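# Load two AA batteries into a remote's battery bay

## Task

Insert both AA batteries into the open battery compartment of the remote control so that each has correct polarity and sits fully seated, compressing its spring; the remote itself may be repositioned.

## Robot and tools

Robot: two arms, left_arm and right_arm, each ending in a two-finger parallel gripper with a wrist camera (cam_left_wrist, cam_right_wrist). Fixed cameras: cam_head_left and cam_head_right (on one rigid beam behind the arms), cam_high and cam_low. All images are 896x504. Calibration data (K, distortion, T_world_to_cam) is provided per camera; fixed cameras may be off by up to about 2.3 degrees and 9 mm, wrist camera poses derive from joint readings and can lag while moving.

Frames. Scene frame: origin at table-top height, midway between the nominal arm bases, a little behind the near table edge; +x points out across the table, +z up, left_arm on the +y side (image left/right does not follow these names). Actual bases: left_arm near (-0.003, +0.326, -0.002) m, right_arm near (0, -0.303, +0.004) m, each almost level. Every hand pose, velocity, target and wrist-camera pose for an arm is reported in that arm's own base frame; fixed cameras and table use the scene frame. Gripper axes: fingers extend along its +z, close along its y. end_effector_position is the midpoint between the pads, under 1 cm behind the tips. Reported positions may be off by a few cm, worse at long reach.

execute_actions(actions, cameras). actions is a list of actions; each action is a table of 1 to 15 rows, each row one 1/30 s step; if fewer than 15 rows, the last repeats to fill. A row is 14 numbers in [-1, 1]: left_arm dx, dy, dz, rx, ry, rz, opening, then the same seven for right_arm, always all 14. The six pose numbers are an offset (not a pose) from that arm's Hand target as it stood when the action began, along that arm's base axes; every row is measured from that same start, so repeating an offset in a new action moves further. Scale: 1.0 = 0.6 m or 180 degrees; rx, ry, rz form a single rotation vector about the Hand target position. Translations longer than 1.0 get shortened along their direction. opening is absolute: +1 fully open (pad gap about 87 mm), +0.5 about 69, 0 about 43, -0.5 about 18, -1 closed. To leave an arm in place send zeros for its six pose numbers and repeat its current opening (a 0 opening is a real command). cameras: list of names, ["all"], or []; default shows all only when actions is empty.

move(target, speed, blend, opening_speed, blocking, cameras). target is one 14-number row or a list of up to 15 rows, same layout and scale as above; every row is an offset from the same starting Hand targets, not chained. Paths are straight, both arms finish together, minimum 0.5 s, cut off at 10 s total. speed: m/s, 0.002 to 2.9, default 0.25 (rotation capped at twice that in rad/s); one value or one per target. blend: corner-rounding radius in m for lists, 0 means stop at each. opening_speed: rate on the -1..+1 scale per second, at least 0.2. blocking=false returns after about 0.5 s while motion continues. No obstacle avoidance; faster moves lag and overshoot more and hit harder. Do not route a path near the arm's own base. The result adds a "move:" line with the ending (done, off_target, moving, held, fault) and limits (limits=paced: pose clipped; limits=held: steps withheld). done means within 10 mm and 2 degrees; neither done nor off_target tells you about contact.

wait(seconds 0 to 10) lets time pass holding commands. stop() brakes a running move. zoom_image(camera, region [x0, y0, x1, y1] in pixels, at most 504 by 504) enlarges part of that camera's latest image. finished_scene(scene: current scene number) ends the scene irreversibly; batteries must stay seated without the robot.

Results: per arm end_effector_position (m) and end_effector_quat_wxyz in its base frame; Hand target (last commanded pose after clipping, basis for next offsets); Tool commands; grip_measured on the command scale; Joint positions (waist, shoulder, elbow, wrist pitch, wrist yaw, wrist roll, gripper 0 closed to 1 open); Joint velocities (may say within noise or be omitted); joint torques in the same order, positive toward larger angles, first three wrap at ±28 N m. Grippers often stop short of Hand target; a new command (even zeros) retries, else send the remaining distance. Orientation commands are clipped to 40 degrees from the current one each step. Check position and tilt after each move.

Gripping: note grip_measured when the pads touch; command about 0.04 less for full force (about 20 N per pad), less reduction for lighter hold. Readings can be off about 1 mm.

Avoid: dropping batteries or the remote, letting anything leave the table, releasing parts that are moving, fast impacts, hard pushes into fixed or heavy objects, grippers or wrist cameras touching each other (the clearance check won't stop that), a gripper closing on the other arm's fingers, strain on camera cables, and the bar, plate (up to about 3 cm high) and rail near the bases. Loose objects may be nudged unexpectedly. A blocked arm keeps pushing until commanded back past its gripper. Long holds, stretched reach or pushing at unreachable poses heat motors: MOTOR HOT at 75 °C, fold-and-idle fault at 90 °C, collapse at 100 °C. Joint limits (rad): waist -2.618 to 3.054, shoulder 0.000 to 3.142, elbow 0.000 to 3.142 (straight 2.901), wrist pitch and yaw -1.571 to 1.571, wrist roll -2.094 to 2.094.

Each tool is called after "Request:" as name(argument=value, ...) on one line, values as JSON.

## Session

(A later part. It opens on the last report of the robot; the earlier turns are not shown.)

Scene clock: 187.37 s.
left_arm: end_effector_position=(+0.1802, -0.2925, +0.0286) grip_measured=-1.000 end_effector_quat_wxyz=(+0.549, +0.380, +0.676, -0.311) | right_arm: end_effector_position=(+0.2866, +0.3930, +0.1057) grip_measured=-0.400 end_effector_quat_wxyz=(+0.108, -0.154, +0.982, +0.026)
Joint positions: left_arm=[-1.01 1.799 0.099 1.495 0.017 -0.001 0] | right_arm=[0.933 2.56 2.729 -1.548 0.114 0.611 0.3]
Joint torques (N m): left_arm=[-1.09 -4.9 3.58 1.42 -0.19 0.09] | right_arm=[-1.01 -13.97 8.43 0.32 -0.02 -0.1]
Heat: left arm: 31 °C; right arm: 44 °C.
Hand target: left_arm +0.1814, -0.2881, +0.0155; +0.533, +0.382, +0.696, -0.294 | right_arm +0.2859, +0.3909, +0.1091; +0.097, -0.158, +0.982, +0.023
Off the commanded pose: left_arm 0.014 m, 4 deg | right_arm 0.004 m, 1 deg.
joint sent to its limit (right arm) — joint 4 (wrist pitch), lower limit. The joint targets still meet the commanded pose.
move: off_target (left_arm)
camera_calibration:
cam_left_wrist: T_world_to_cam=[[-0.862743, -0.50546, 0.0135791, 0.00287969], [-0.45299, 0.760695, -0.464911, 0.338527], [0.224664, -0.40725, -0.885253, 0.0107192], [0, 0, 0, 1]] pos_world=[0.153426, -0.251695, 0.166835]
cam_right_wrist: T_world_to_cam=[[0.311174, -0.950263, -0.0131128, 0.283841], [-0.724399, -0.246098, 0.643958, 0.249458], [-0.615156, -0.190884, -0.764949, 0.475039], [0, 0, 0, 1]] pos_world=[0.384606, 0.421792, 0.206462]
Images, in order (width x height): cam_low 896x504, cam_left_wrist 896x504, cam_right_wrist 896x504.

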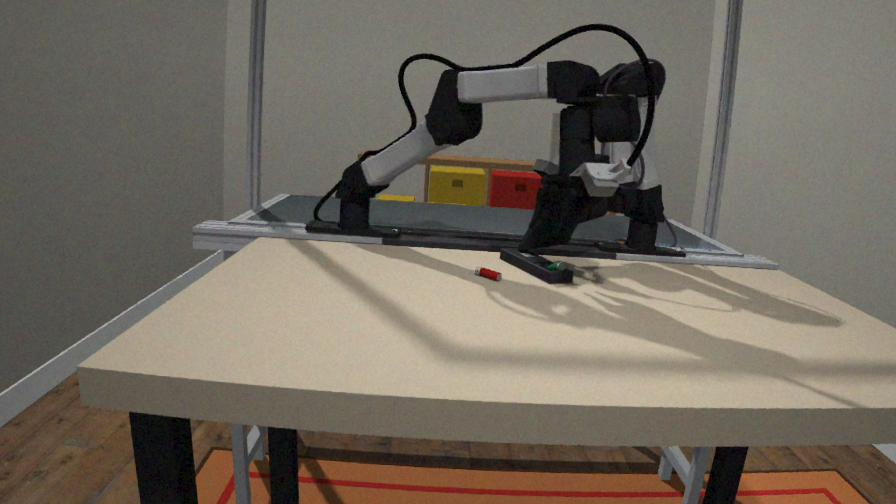

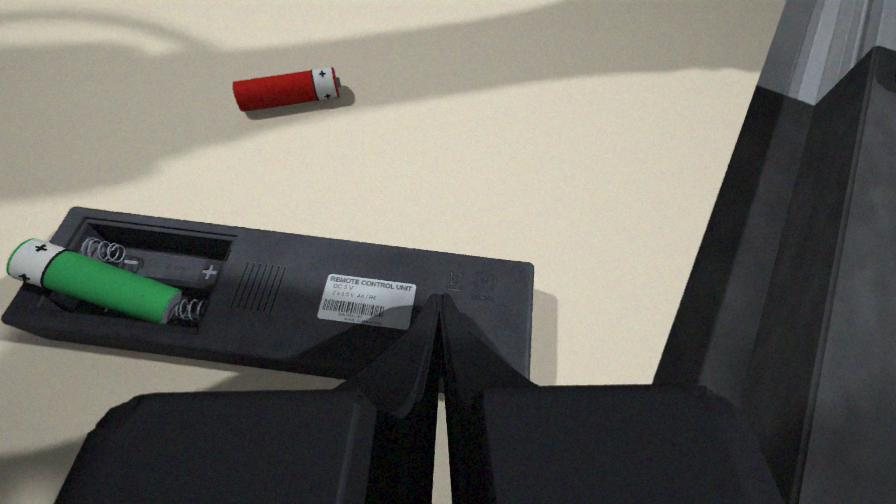

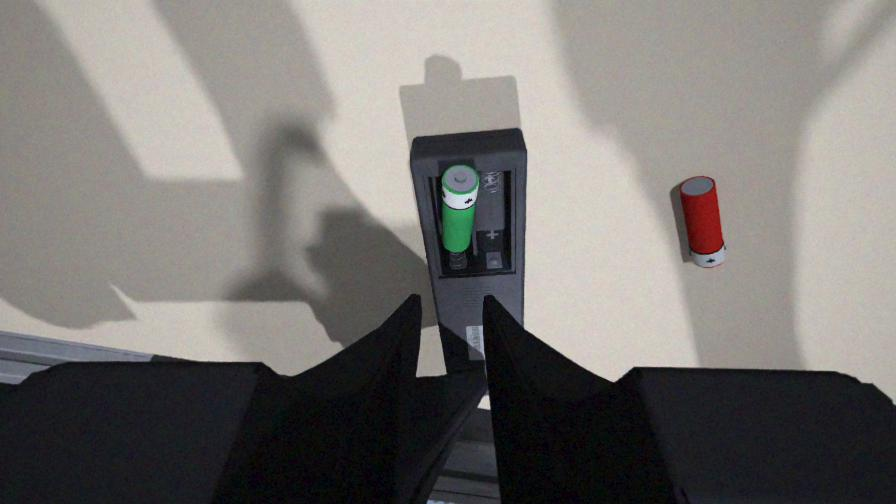

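Request:
move(target=[[0,0,0,0,0,0,-1,0.004,-0.008,-0.05,0,0,0,-0.35],[0,0,0,0,0,0,-1,0.004,-0.008,-0.084,0,0,0,-0.35]], speed=[0.1,0.05], cameras=["cam_left_wrist","cam_right_wrist"])

Request:
zoom_image(camera="cam_left_wrist", region=[0, 180, 250, 360])

Request:
zoom_image(camera="cam_right_wrist", region=[330, 170, 580, 420])

Scene clock: 192.00 s.
left_arm: end_effector_position=(+0.1802, -0.2925, +0.0286) grip_measured=-1.000 end_effector_quat_wxyz=(+0.549, +0.380, +0.676, -0.311) | right_arm: end_effector_position=(+0.2815, +0.3830, +0.0487) grip_measured=-0.350 end_effector_quat_wxyz=(+0.082, -0.160, +0.984, +0.004)
Joint positions: left_arm=[-1.01 1.799 0.099 1.495 0.017 -0.001 0] | right_arm=[0.927 2.474 2.334 -1.307 0.108 0.599 0.325]
Joint torques (N m): left_arm=[-0.99 -4.9 3.56 1.4 -0.18 0.1] | right_arm=[-1.44 -17.73 4.23 0.73 0.03 -0.08]
Heat: left arm: 31 °C; right arm: 46 °C.
Hand target: left_arm +0.1813, -0.2881, +0.0155; +0.533, +0.382, +0.696, -0.294 | right_arm +0.2883, +0.3861, +0.0587; +0.097, -0.158, +0.982, +0.023
Off the commanded pose: left_arm 0.014 m, 4 deg | right_arm 0.013 m, 3 deg.
move: off_target (left_arm, right_arm)
camera_calibration:
cam_left_wrist: T_world_to_cam=[[-0.862743, -0.50546, 0.0135791, 0.00287969], [-0.45299, 0.760695, -0.464911, 0.338527], [0.224664, -0.40725, -0.885253, 0.0107192], [0, 0, 0, 1]] pos_world=[0.153426, -0.251695, 0.166835]
cam_right_wrist: T_world_to_cam=[[0.318628, -0.947602, 0.0229461, 0.270295], [-0.693031, -0.216377, 0.68767, 0.257612], [-0.646672, -0.235013, -0.725661, 0.450179], [0, 0, 0, 1]] pos_world=[0.383528, 0.417672, 0.143323]
Images, in order (width x height): cam_left_wrist 896x504, cam_right_wrist 896x504.

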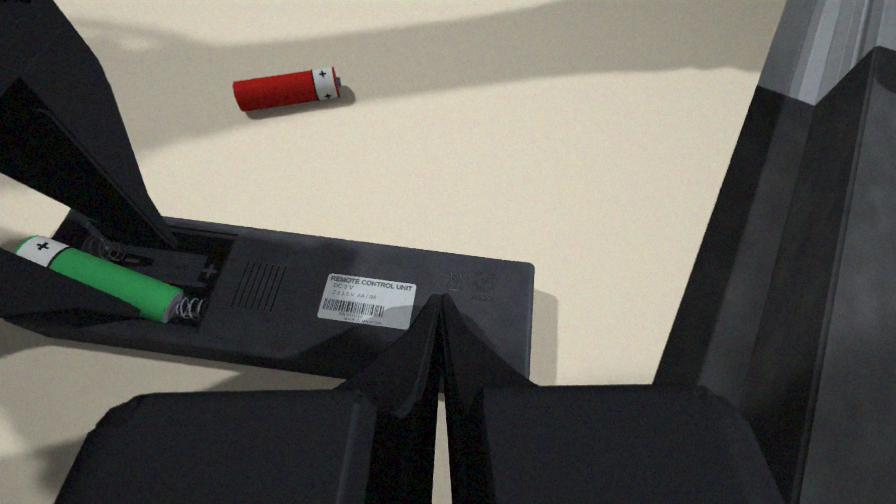

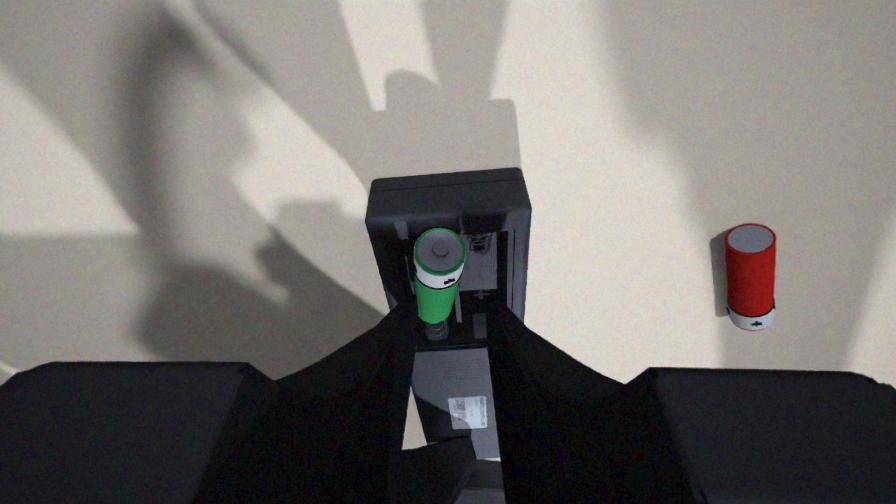

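Scaled by 2.016 from the camera's 896x504 image, which has a finer 1280x720 frame.

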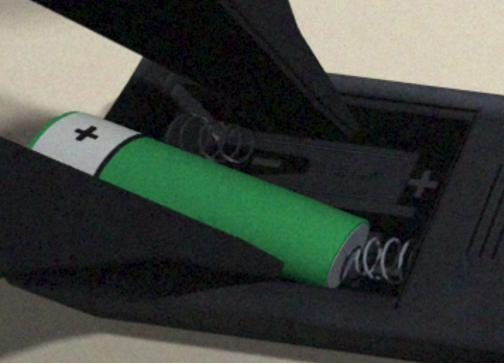

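Scaled by 2.016 from the camera's 896x504 image, which has a finer 1280x720 frame.

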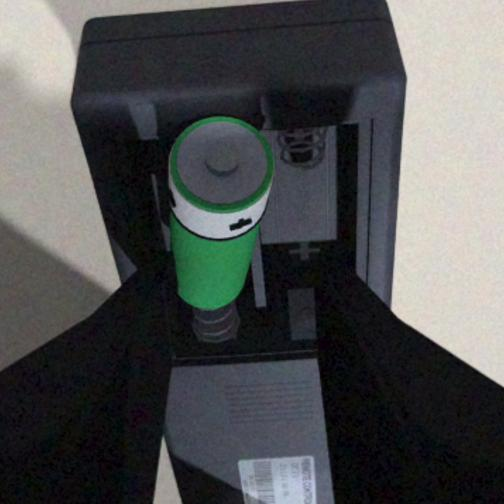

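Request:
move(target=[[0,0,0,0,0,0,-1,0.008,0.006,0.015,0,0,0.0,-0.35],[0,0,0,0,0,0,-1,0.016,0.008,0.008,0,0,0.0,-0.35],[0,0,0,0,0,0,-1,0.016,0.008,0.004,0,0,0.0,-0.85]], speed=0.05, opening_speed=0.6, cameras=["cam_left_wrist","cam_right_wrist"])

Request:
zoom_image(camera="cam_left_wrist", region=[0, 180, 250, 360])

Request:
zoom_image(camera="cam_right_wrist", region=[330, 170, 580, 420])

Scene clock: 195.27 s.
left_arm: end_effector_position=(+0.1803, -0.2925, +0.0286) grip_measured=-1.000 end_effector_quat_wxyz=(+0.549, +0.379, +0.676, -0.311) | right_arm: end_effector_position=(+0.2951, +0.3916, +0.0604) grip_measured=-0.849 end_effector_quat_wxyz=(+0.099, -0.156, +0.983, +0.021)
Joint positions: left_arm=[-1.01 1.799 0.099 1.495 0.017 -0.001 0] | right_arm=[0.915 2.507 2.44 -1.331 0.105 0.591 0.075]
Joint torques (N m): left_arm=[-1.05 -4.94 3.56 1.4 -0.18 0.1] | right_arm=[-1.17 -14.02 7.58 0.47 0.04 -0.1]
Heat: left arm: 30 °C; right arm: 46 °C.
Hand target: left_arm +0.1814, -0.2881, +0.0155; +0.533, +0.382, +0.696, -0.294 | right_arm +0.2980, +0.3910, +0.0612; +0.098, -0.158, +0.982, +0.023
Off the commanded pose: left_arm 0.014 m, 4 deg | right_arm 0.003 m, 0 deg.
move: off_target (left_arm)
camera_calibration:
cam_left_wrist: T_world_to_cam=[[-0.862557, -0.50578, 0.0134624, 0.00278953], [-0.453239, 0.760581, -0.464855, 0.338527], [0.224875, -0.407066, -0.885284, 0.0107382], [0, 0, 0, 1]] pos_world=[0.153425, -0.251695, 0.166835]
cam_right_wrist: T_world_to_cam=[[0.314635, -0.949193, -0.00606784, 0.277338], [-0.712751, -0.240472, 0.658908, 0.277798], [-0.62689, -0.202991, -0.752199, 0.45277], [0, 0, 0, 1]] pos_world=[0.394577, 0.421958, 0.159213]
Images, in order (width x height): cam_left_wrist 896x504, cam_right_wrist 896x504.

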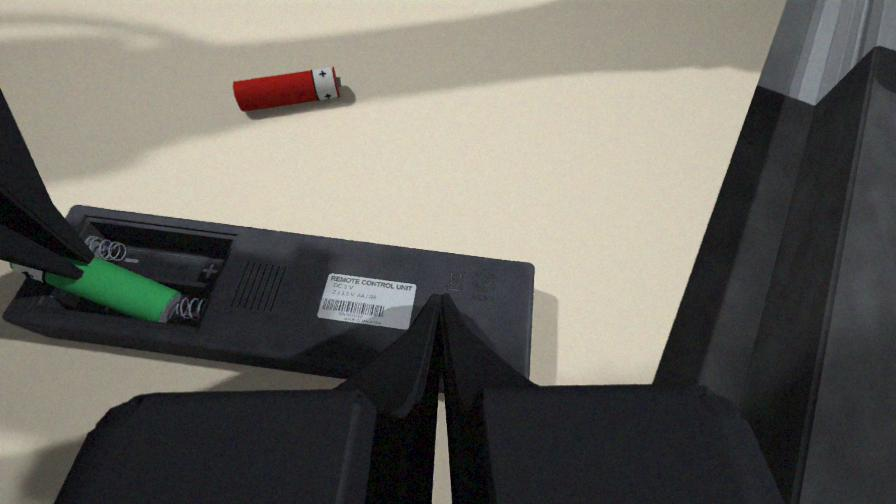

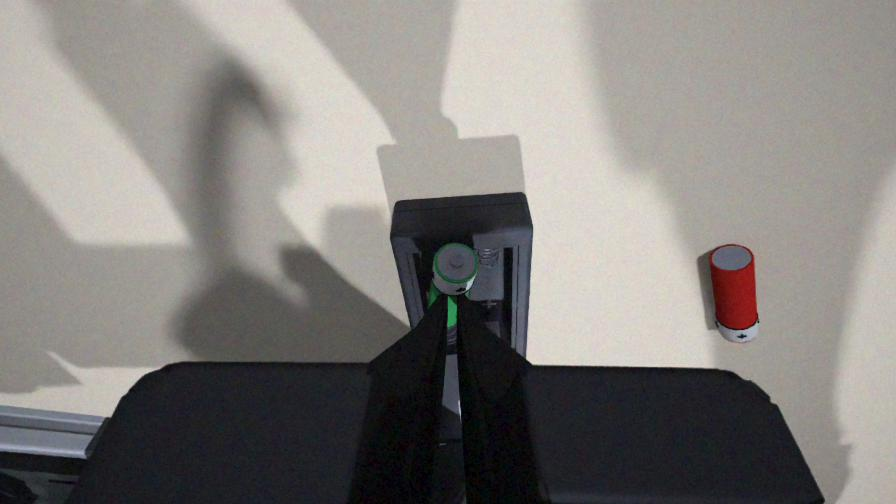

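Scaled by 2.016 from the camera's 896x504 image, which has a finer 1280x720 frame.

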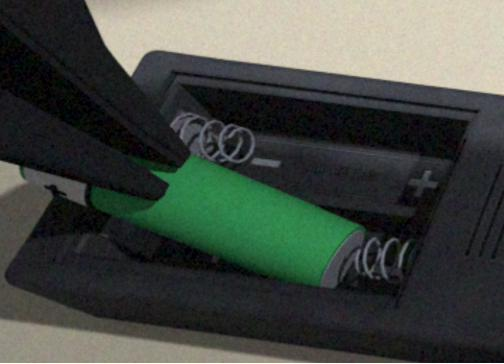

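Scaled by 2.016 from the camera's 896x504 image, which has a finer 1280x720 frame.

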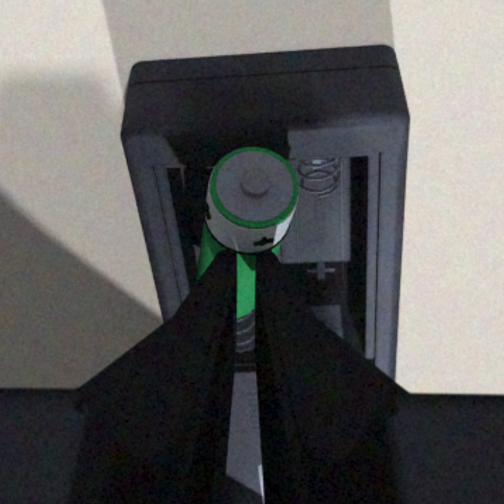

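Request:
move(target=[[0,0,0,0,0,0,-1,0,-0.001,0.0,0,0,0.0,-0.35],[0,0,0,0,0,0,-1,0,-0.001,-0.011,0,0,0.0,-0.35],[0,0,0,0,0,0,-1,0,-0.001,-0.011,0,0,0.0,-0.85]], speed=0.05, opening_speed=0.6, cameras=["cam_left_wrist","cam_right_wrist"])

Request:
zoom_image(camera="cam_left_wrist", region=[0, 180, 250, 360])

Request:
zoom_image(camera="cam_right_wrist", region=[330, 170, 580, 420])

Scene clock: 198.63 s.
left_arm: end_effector_position=(+0.1803, -0.2925, +0.0286) grip_measured=-1.000 end_effector_quat_wxyz=(+0.549, +0.379, +0.676, -0.311) | right_arm: end_effector_position=(+0.2925, +0.3911, +0.0584) grip_measured=-0.848 end_effector_quat_wxyz=(+0.093, -0.157, +0.983, +0.022)
Joint positions: left_arm=[-1.01 1.799 0.099 1.495 0.017 -0.001 0] | right_arm=[0.915 2.503 2.424 -1.326 0.094 0.59 0.076]
Joint torques (N m): left_arm=[-1.02 -4.9 3.59 1.41 -0.18 0.1] | right_arm=[-1.25 -14.58 4.82 0.72 0.15 -0.1]
Heat: left arm: 30 °C; right arm: 48 °C.
Hand target: left_arm +0.1813, -0.2881, +0.0155; +0.533, +0.382, +0.696, -0.294 | right_arm +0.2979, +0.3904, +0.0546; +0.097, -0.158, +0.982, +0.023
Off the commanded pose: left_arm 0.014 m, 4 deg | right_arm 0.007 m, 1 deg.
move: off_target (left_arm)
camera_calibration:
cam_left_wrist: T_world_to_cam=[[-0.862557, -0.50578, 0.0134624, 0.00278953], [-0.453239, 0.760581, -0.464855, 0.338527], [0.224875, -0.407066, -0.885284, 0.0107382], [0, 0, 0, 1]] pos_world=[0.153425, -0.251695, 0.166835]
cam_right_wrist: T_world_to_cam=[[0.31691, -0.948401, -0.010218, 0.27702], [-0.70395, -0.242419, 0.667599, 0.274893], [-0.635628, -0.204376, -0.744451, 0.452049], [0, 0, 0, 1]] pos_world=[0.393056, 0.421753, 0.15584]
Images, in order (width x height): cam_left_wrist 896x504, cam_right_wrist 896x504.

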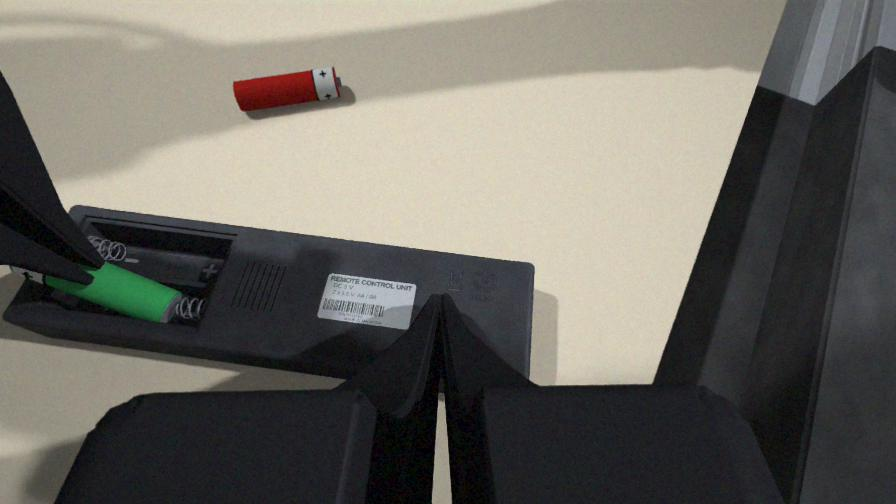

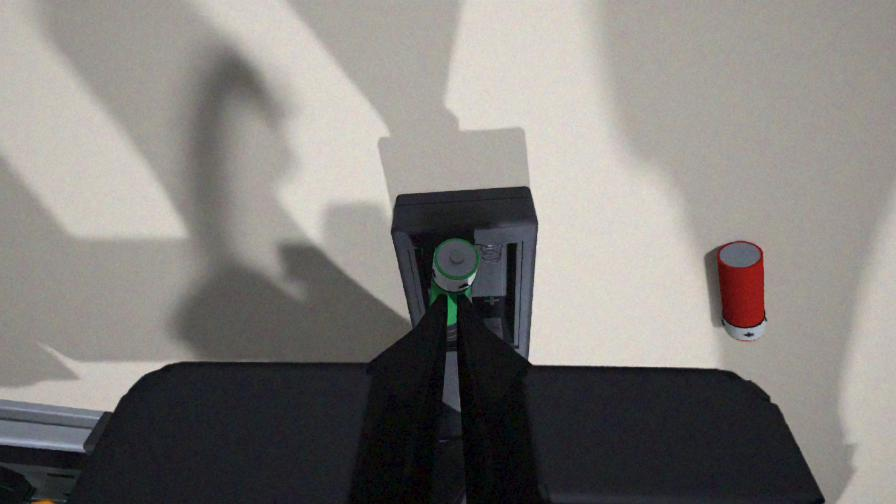

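Scaled by 2.016 from the camera's 896x504 image, which has a finer 1280x720 frame.

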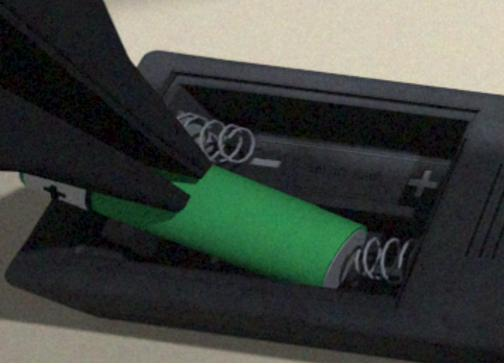

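Scaled by 2.016 from the camera's 896x504 image, which has a finer 1280x720 frame.

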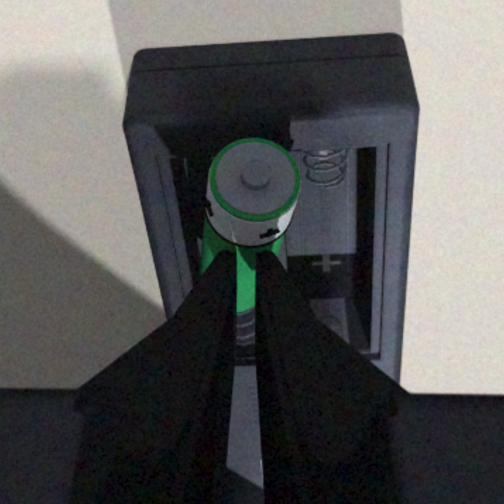

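Request:
move(target=[[0,0,0,0,0,0,-1,0,0,0.006,0,0,0.0,-0.35],[0,0,0,0,0,0,-1,0.001,-0.003,-0.015,0,0,0.0,-0.35]], speed=0.05, opening_speed=0.6, cameras=["cam_left_wrist","cam_right_wrist"])

Request:
zoom_image(camera="cam_left_wrist", region=[0, 180, 250, 360])

Request:
zoom_image(camera="cam_right_wrist", region=[330, 170, 580, 420])

Scene clock: 201.07 s.
left_arm: end_effector_position=(+0.1805, -0.2923, +0.0286) grip_measured=-1.000 end_effector_quat_wxyz=(+0.550, +0.379, +0.677, -0.311) | right_arm: end_effector_position=(+0.2941, +0.3887, +0.0438) grip_measured=-0.350 end_effector_quat_wxyz=(+0.089, -0.156, +0.984, +0.019)
Joint positions: left_arm=[-1.01 1.799 0.099 1.495 0.015 -0.001 0] | right_arm=[0.91 2.499 2.359 -1.274 0.094 0.587 0.325]
Joint torques (N m): left_arm=[-1.02 -4.92 3.64 1.4 -0.17 0.11] | right_arm=[-1.03 -15.83 4.82 0.67 0.16 -0.09]
Heat: left arm: 30 °C; right arm: 48 °C.
Hand target: left_arm +0.1814, -0.2881, +0.0155; +0.533, +0.382, +0.696, -0.294 | right_arm +0.2986, +0.3886, +0.0456; +0.098, -0.158, +0.982, +0.023
Off the commanded pose: left_arm 0.014 m, 4 deg | right_arm 0.005 m, 1 deg.
move: off_target (left_arm)
camera_calibration:
cam_left_wrist: T_world_to_cam=[[-0.861758, -0.507149, 0.0131266, 0.00259889], [-0.454305, 0.759932, -0.464876, 0.338546], [0.225786, -0.406574, -0.885278, 0.0107165], [0, 0, 0, 1]] pos_world=[0.153623, -0.251597, 0.166835]
cam_right_wrist: T_world_to_cam=[[0.314388, -0.94928, -0.0052599, 0.274903], [-0.700556, -0.235746, 0.673532, 0.281306], [-0.640611, -0.208066, -0.739139, 0.444415], [0, 0, 0, 1]] pos_world=[0.395341, 0.419745, 0.140462]
Images, in order (width x height): cam_left_wrist 896x504, cam_right_wrist 896x504.

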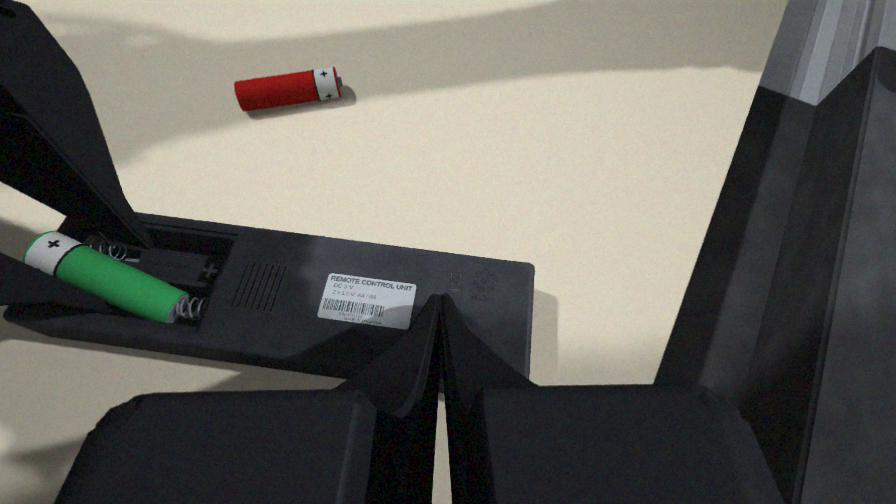

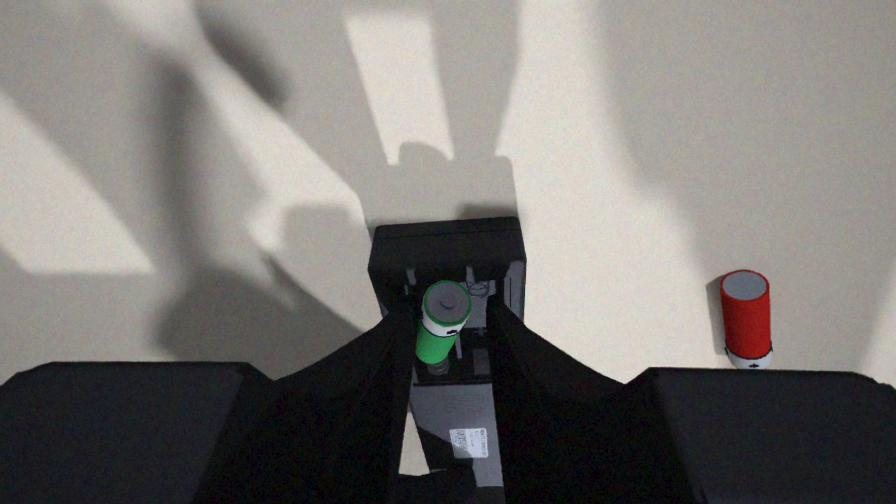

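Scaled by 2.016 from the camera's 896x504 image, which has a finer 1280x720 frame.

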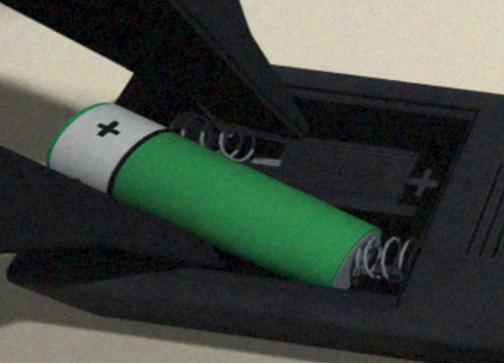

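Scaled by 2.016 from the camera's 896x504 image, which has a finer 1280x720 frame.

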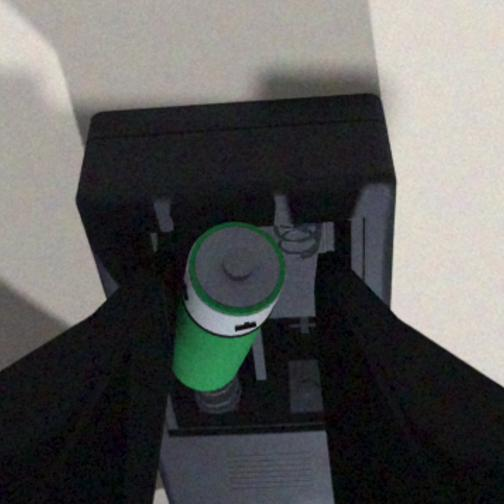

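Request:
move(target=[0,0,0,0,0,0,-1,0,0,0,0,0,0.0,-0.85], speed=0.05, opening_speed=0.6, cameras=["cam_left_wrist","cam_right_wrist"])

Request:
zoom_image(camera="cam_left_wrist", region=[0, 180, 250, 360])

Request:
zoom_image(camera="cam_right_wrist", region=[330, 170, 580, 420])

Scene clock: 202.33 s.
left_arm: end_effector_position=(+0.1810, -0.2921, +0.0286) grip_measured=-1.000 end_effector_quat_wxyz=(+0.550, +0.378, +0.677, -0.310) | right_arm: end_effector_position=(+0.2946, +0.3898, +0.0438) grip_measured=-0.574 end_effector_quat_wxyz=(+0.091, -0.156, +0.983, +0.021)
Joint positions: left_arm=[-1.01 1.799 0.099 1.495 0.012 -0.001 0] | right_arm=[0.91 2.499 2.359 -1.269 0.093 0.587 0.213]
Joint torques (N m): left_arm=[-1.05 -4.93 3.56 1.4 -0.13 0.09] | right_arm=[-1.09 -15.9 4.85 0.64 0.15 -0.09]
Heat: left arm: 30 °C; right arm: 48 °C.
Hand target: left_arm +0.1814, -0.2881, +0.0155; +0.533, +0.382, +0.696, -0.294 | right_arm +0.2986, +0.3886, +0.0456; +0.098, -0.158, +0.982, +0.023
Off the commanded pose: left_arm 0.014 m, 3 deg | right_arm 0.005 m, 1 deg.
move: off_target (left_arm)
camera_calibration:
cam_left_wrist: T_world_to_cam=[[-0.860282, -0.509663, 0.0125736, 0.00205061], [-0.45629, 0.758722, -0.464909, 0.338568], [0.227407, -0.40569, -0.885269, 0.010683], [0, 0, 0, 1]] pos_world=[0.15382, -0.251499, 0.166835]
cam_right_wrist: T_world_to_cam=[[0.314951, -0.949069, -0.00860268, 0.275735], [-0.702087, -0.23907, 0.67076, 0.283842], [-0.638654, -0.205217, -0.741625, 0.443445], [0, 0, 0, 1]] pos_world=[0.395647, 0.420552, 0.140852]
Images, in order (width x height): cam_left_wrist 896x504, cam_right_wrist 896x504.

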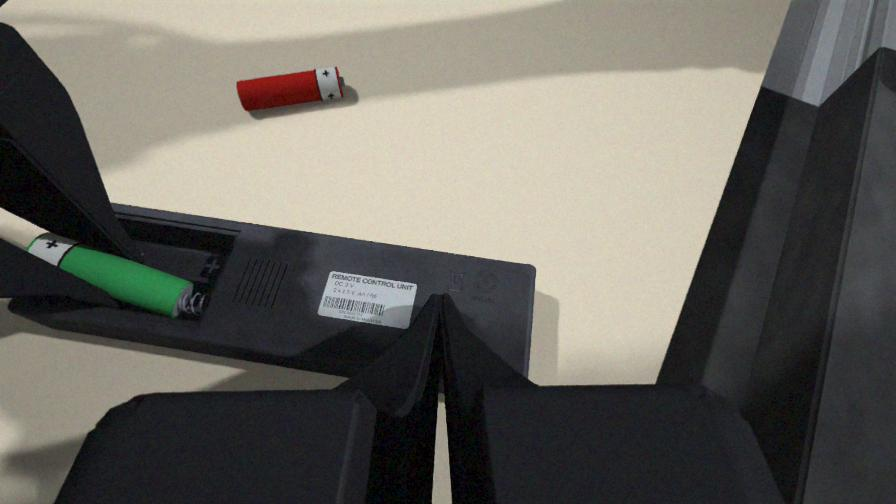

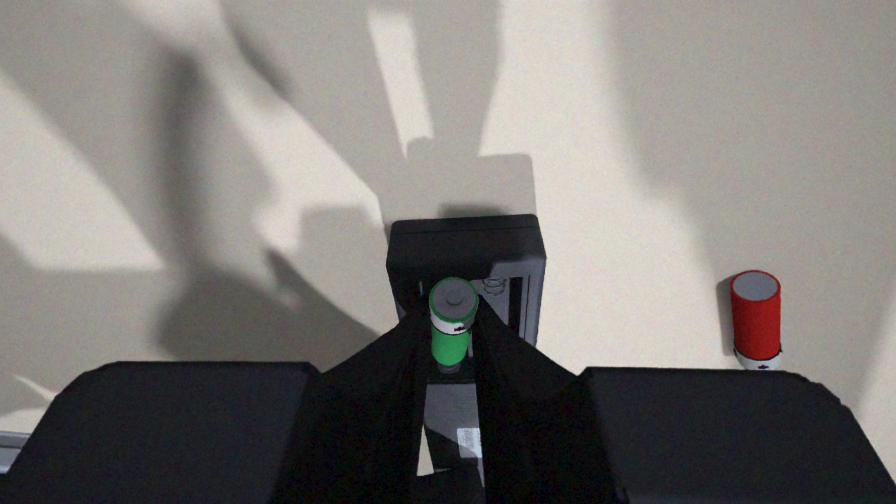

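Scaled by 2.016 from the camera's 896x504 image, which has a finer 1280x720 frame.

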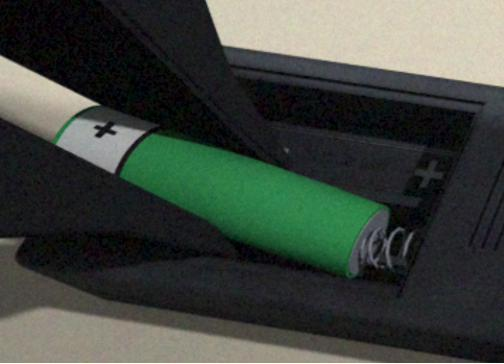

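Scaled by 2.016 from the camera's 896x504 image, which has a finer 1280x720 frame.

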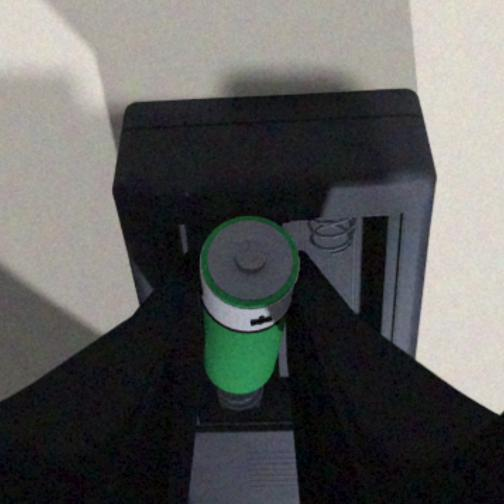

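Request:
move(target=[[0,0,0,0,0,0,-1,-0.014,-0.005,0,0,0,0.0,-0.85],[0,0,0,0,0,0,-1,-0.014,-0.005,-0.012,-0.012,0.04,0.0,-0.85]], speed=0.05, cameras=["cam_left_wrist","cam_right_wrist"])

Request:
zoom_image(camera="cam_left_wrist", region=[0, 180, 250, 360])

Request:
zoom_image(camera="cam_right_wrist", region=[330, 170, 580, 420])

Scene clock: 205.17 s.
left_arm: end_effector_position=(+0.1810, -0.2921, +0.0286) grip_measured=-1.000 end_effector_quat_wxyz=(+0.550, +0.378, +0.677, -0.310) | right_arm: end_effector_position=(+0.2923, +0.3903, +0.0440) grip_measured=-0.574 end_effector_quat_wxyz=(+0.050, -0.154, +0.986, +0.022)
Joint positions: left_arm=[-1.01 1.799 0.099 1.495 0.012 -0.001 0] | right_arm=[0.894 2.622 2.588 -1.433 0.034 0.581 0.213]
Joint torques (N m): left_arm=[-1.05 -4.97 3.59 1.4 -0.15 0.1] | right_arm=[-1.2 -12.89 7.8 0.12 -0.08 -0.11]
Heat: left arm: 30 °C; right arm: 48 °C.
Hand target: left_arm +0.1814, -0.2881, +0.0155; +0.533, +0.382, +0.696, -0.294 | right_arm +0.2903, +0.3854, +0.0383; +0.033, -0.158, +0.987, +0.014
Off the commanded pose: left_arm 0.014 m, 3 deg | right_arm 0.008 m, 2 deg.
move: off_target (left_arm)
camera_calibration:
cam_left_wrist: T_world_to_cam=[[-0.860282, -0.509663, 0.0125736, 0.00205061], [-0.45629, 0.758722, -0.464909, 0.338568], [0.227407, -0.40569, -0.885269, 0.010683], [0, 0, 0, 1]] pos_world=[0.15382, -0.251499, 0.166835]
cam_right_wrist: T_world_to_cam=[[0.311093, -0.950075, -0.0240437, 0.279148], [-0.64604, -0.229959, 0.72784, 0.259717], [-0.697032, -0.210893, -0.685325, 0.459014], [0, 0, 0, 1]] pos_world=[0.400894, 0.421739, 0.132253]
Images, in order (width x height): cam_left_wrist 896x504, cam_right_wrist 896x504.

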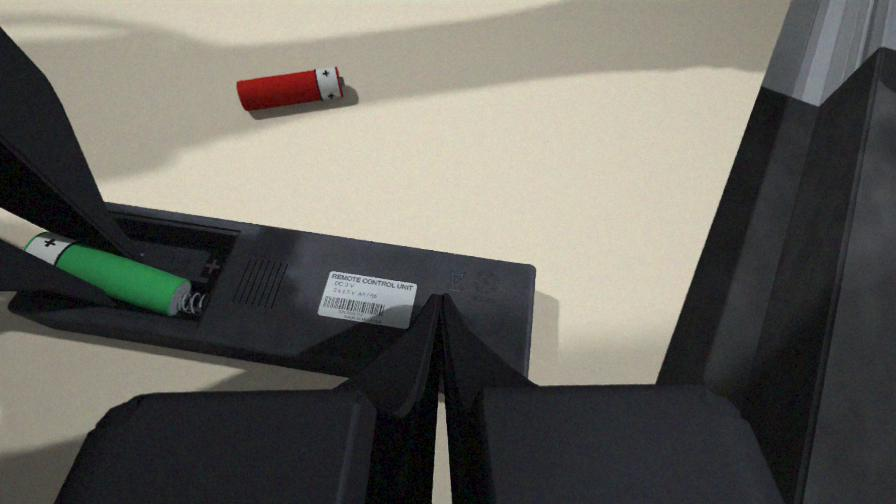

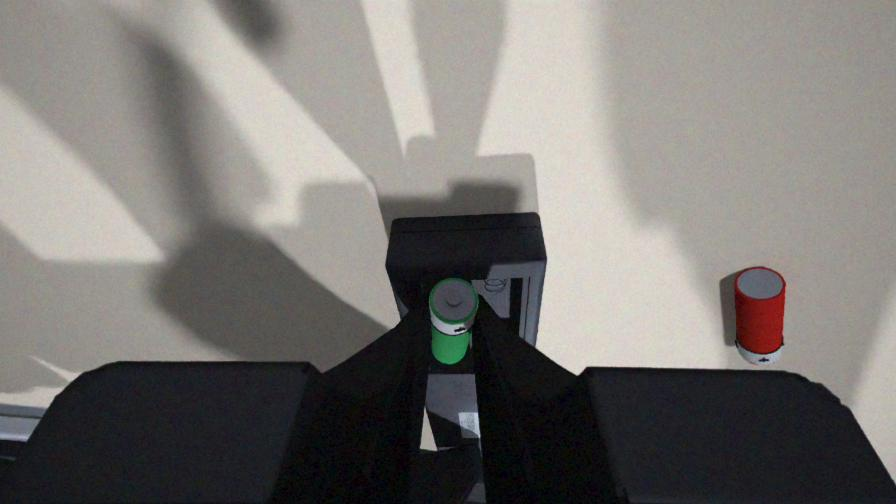

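Scaled by 2.016 from the camera's 896x504 image, which has a finer 1280x720 frame.

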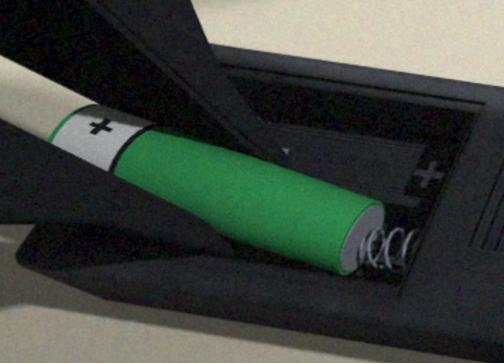

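Scaled by 2.016 from the camera's 896x504 image, which has a finer 1280x720 frame.

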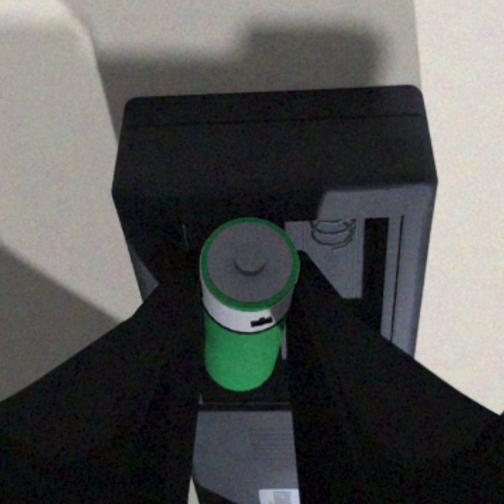

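Request:
move(target=[[0,0,0,0,0,0,-1,0.002,0.005,0.008,0,0,0.0,-0.85],[0,0,0,0,0,0,-1,0.002,0.005,0.008,0,0,0.0,-0.45],[0,0,0,0,0,0,-1,0.002,0.005,0.07,0,0,0.0,-0.45]], speed=0.05, opening_speed=0.5, cameras=["cam_left_wrist","cam_right_wrist"])

Request:
zoom_image(camera="cam_left_wrist", region=[0, 180, 250, 360])

Request:
zoom_image(camera="cam_right_wrist", region=[330, 170, 580, 420])

Scene clock: 208.70 s.
left_arm: end_effector_position=(+0.1810, -0.2920, +0.0286) grip_measured=-1.000 end_effector_quat_wxyz=(+0.550, +0.378, +0.677, -0.310) | right_arm: end_effector_position=(+0.2925, +0.3899, +0.0537) grip_measured=-0.450 end_effector_quat_wxyz=(+0.047, -0.154, +0.987, +0.020)
Joint positions: left_arm=[-1.01 1.799 0.099 1.495 0.012 -0.001 0] | right_arm=[0.892 2.692 2.766 -1.548 0.033 0.58 0.275]
Joint torques (N m): left_arm=[-1.03 -4.96 3.58 1.41 -0.12 0.09] | right_arm=[-0.94 -20.29 6.54 0.15 -0.09 -0.06]
Heat: left arm: 30 °C; right arm: 49 °C.
Hand target: left_arm +0.1814, -0.2881, +0.0155; +0.533, +0.382, +0.696, -0.294 | right_arm +0.2915, +0.3884, +0.0803; +0.032, -0.158, +0.987, +0.015
Off the commanded pose: left_arm 0.014 m, 3 deg | right_arm 0.027 m, 2 deg.
joint sent to its limit (right arm) — joint 4 (wrist pitch), lower limit. The joint targets are off in orientation, not in position.
move: off_target (left_arm, right_arm)
camera_calibration:
cam_left_wrist: T_world_to_cam=[[-0.860078, -0.51001, 0.012473, 0.00203426], [-0.456579, 0.758606, -0.464814, 0.338613], [0.227598, -0.405471, -0.88532, 0.0106946], [0, 0, 0, 1]] pos_world=[0.153919, -0.2515, 0.166835]
cam_right_wrist: T_world_to_cam=[[0.311098, -0.950156, -0.0205336, 0.278675], [-0.64175, -0.225958, 0.732871, 0.249548], [-0.700982, -0.214817, -0.680058, 0.468103], [0, 0, 0, 1]] pos_world=[0.401584, 0.421729, 0.141173]
Images, in order (width x height): cam_left_wrist 896x504, cam_right_wrist 896x504.

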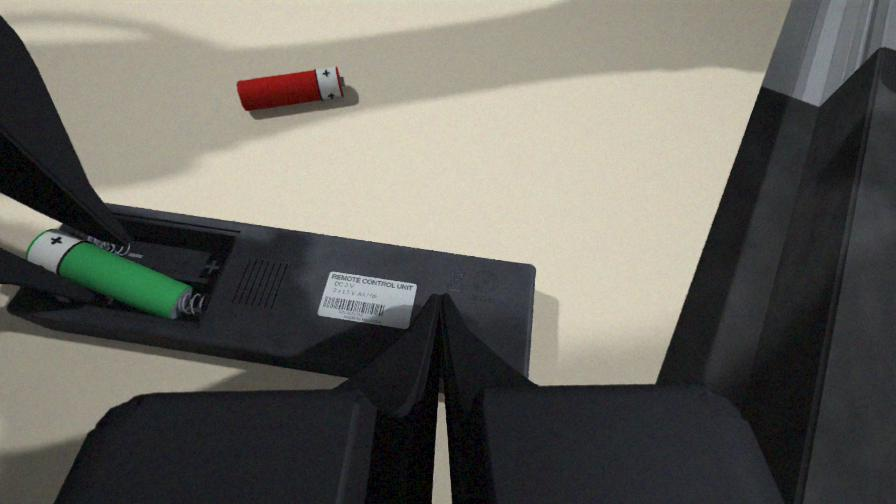

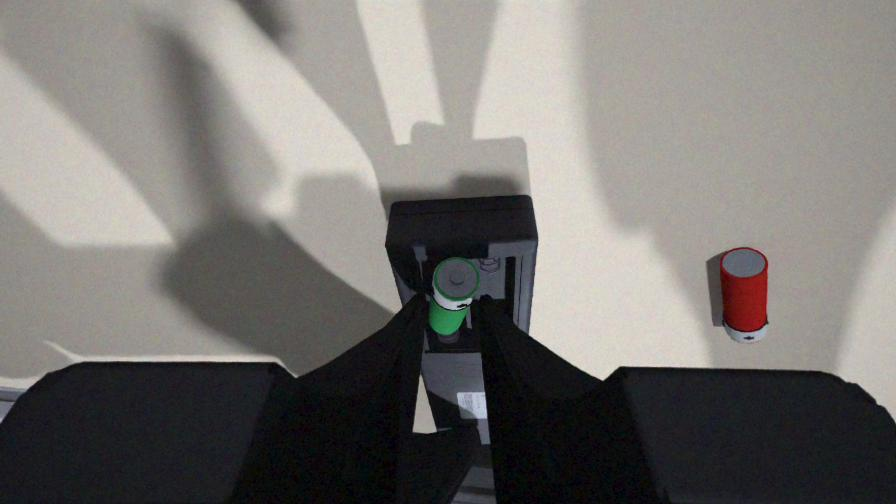

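Scaled by 2.016 from the camera's 896x504 image, which has a finer 1280x720 frame.

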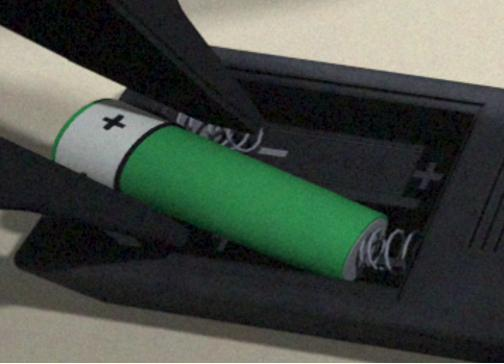

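Scaled by 2.016 from the camera's 896x504 image, which has a finer 1280x720 frame.

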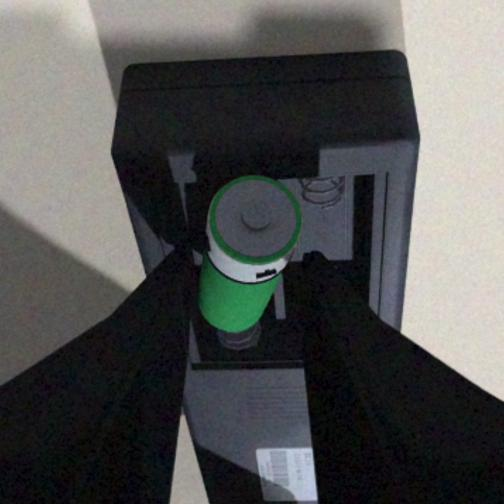

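Request:
move(target=[0,0,0,0,0,0,-1,0.002,0.005,0.03,0.033,-0.105,0.0,-0.45], speed=0.08, cameras=["cam_left_wrist","cam_right_wrist","cam_low"])

Request:
zoom_image(camera="cam_left_wrist", region=[0, 180, 250, 360])

Request:
zoom_image(camera="cam_right_wrist", region=[350, 130, 550, 330])

Request:
zoom_image(camera="cam_low", region=[490, 220, 600, 300])

Scene clock: 211.60 s.
left_arm: end_effector_position=(+0.1810, -0.2920, +0.0286) grip_measured=-1.000 end_effector_quat_wxyz=(+0.550, +0.378, +0.677, -0.310) | right_arm: end_effector_position=(+0.2917, +0.3872, +0.0791) grip_measured=-0.450 end_effector_quat_wxyz=(+0.179, -0.165, +0.970, +0.022)
Joint positions: left_arm=[-1.01 1.799 0.099 1.495 0.012 -0.001 0] | right_arm=[0.958 2.292 2.12 -1.108 0.221 0.589 0.275]
Joint torques (N m): left_arm=[-1.01 -4.92 3.58 1.42 -0.13 0.09] | right_arm=[0.16 -18.33 5.03 0.92 0.3 0.16]
Heat: left arm: 30 °C; right arm: 51 °C.
Hand target: left_arm +0.1814, -0.2881, +0.0155; +0.533, +0.382, +0.696, -0.294 | right_arm +0.2925, +0.3915, +0.0983; +0.202, -0.156, +0.966, +0.039
Off the commanded pose: left_arm 0.014 m, 3 deg | right_arm 0.020 m, 3 deg.
move: off_target (left_arm, right_arm)
camera_calibration:
cam_left_wrist: T_world_to_cam=[[-0.860078, -0.51001, 0.012473, 0.00203426], [-0.456579, 0.758606, -0.464814, 0.338613], [0.227598, -0.405471, -0.88532, 0.0106946], [0, 0, 0, 1]] pos_world=[0.153919, -0.2515, 0.166835]
cam_right_wrist: T_world_to_cam=[[0.330875, -0.943438, 0.0211495, 0.265271], [-0.803757, -0.270003, 0.530163, 0.310207], [-0.494465, -0.192417, -0.847632, 0.428519], [0, 0, 0, 1]] pos_world=[0.373447, 0.416477, 0.193156]
Images, in order (width x height): cam_low 896x504, cam_left_wrist 896x504, cam_right_wrist 896x504.

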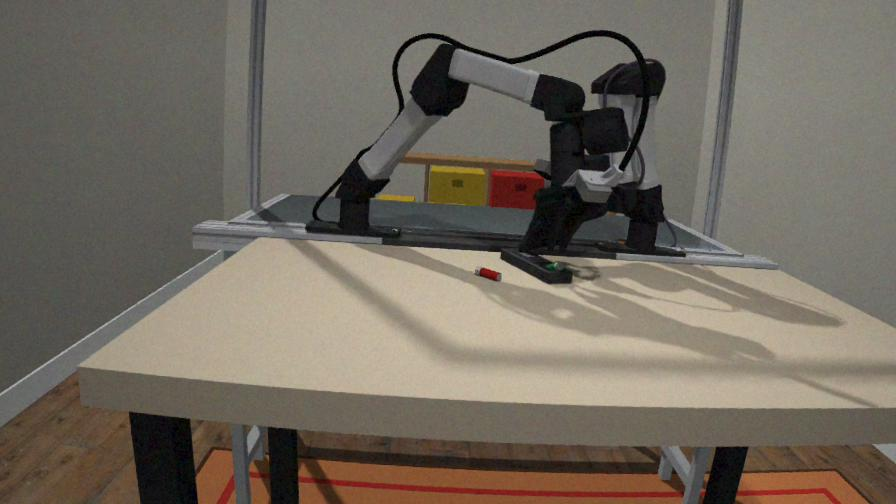

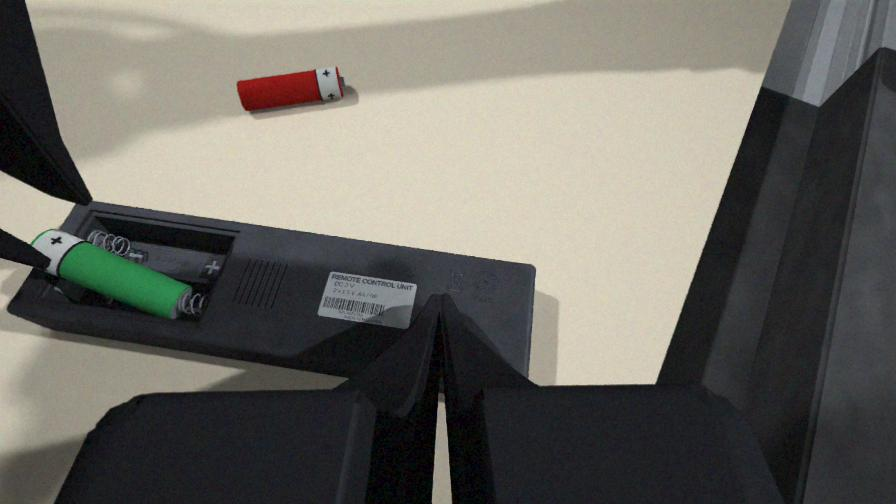

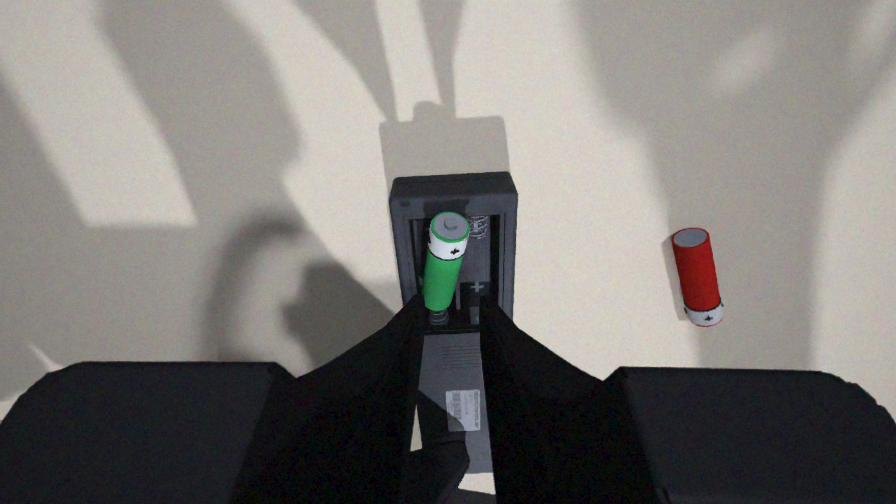

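Scaled by 2.016 from the camera's 896x504 image, which has a finer 1280x720 frame.

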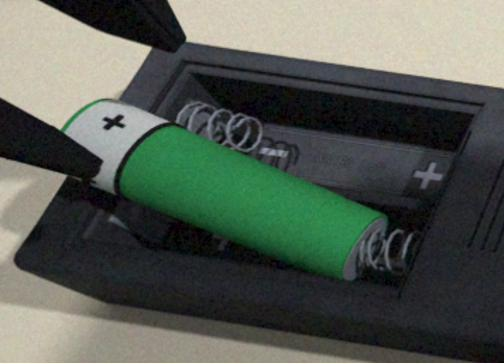

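Scaled by 2.520 from the camera's 896x504 image, which has a finer 1280x720 frame.

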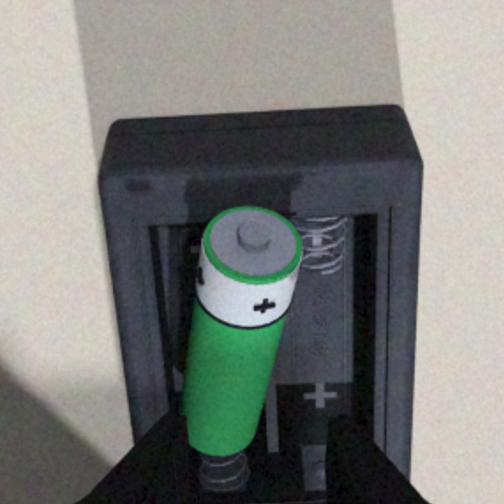

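Scaled by 4.582 from the camera's 896x504 image, which has a finer 1280x720 frame.

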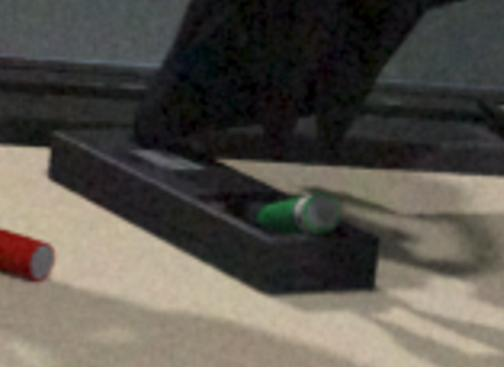

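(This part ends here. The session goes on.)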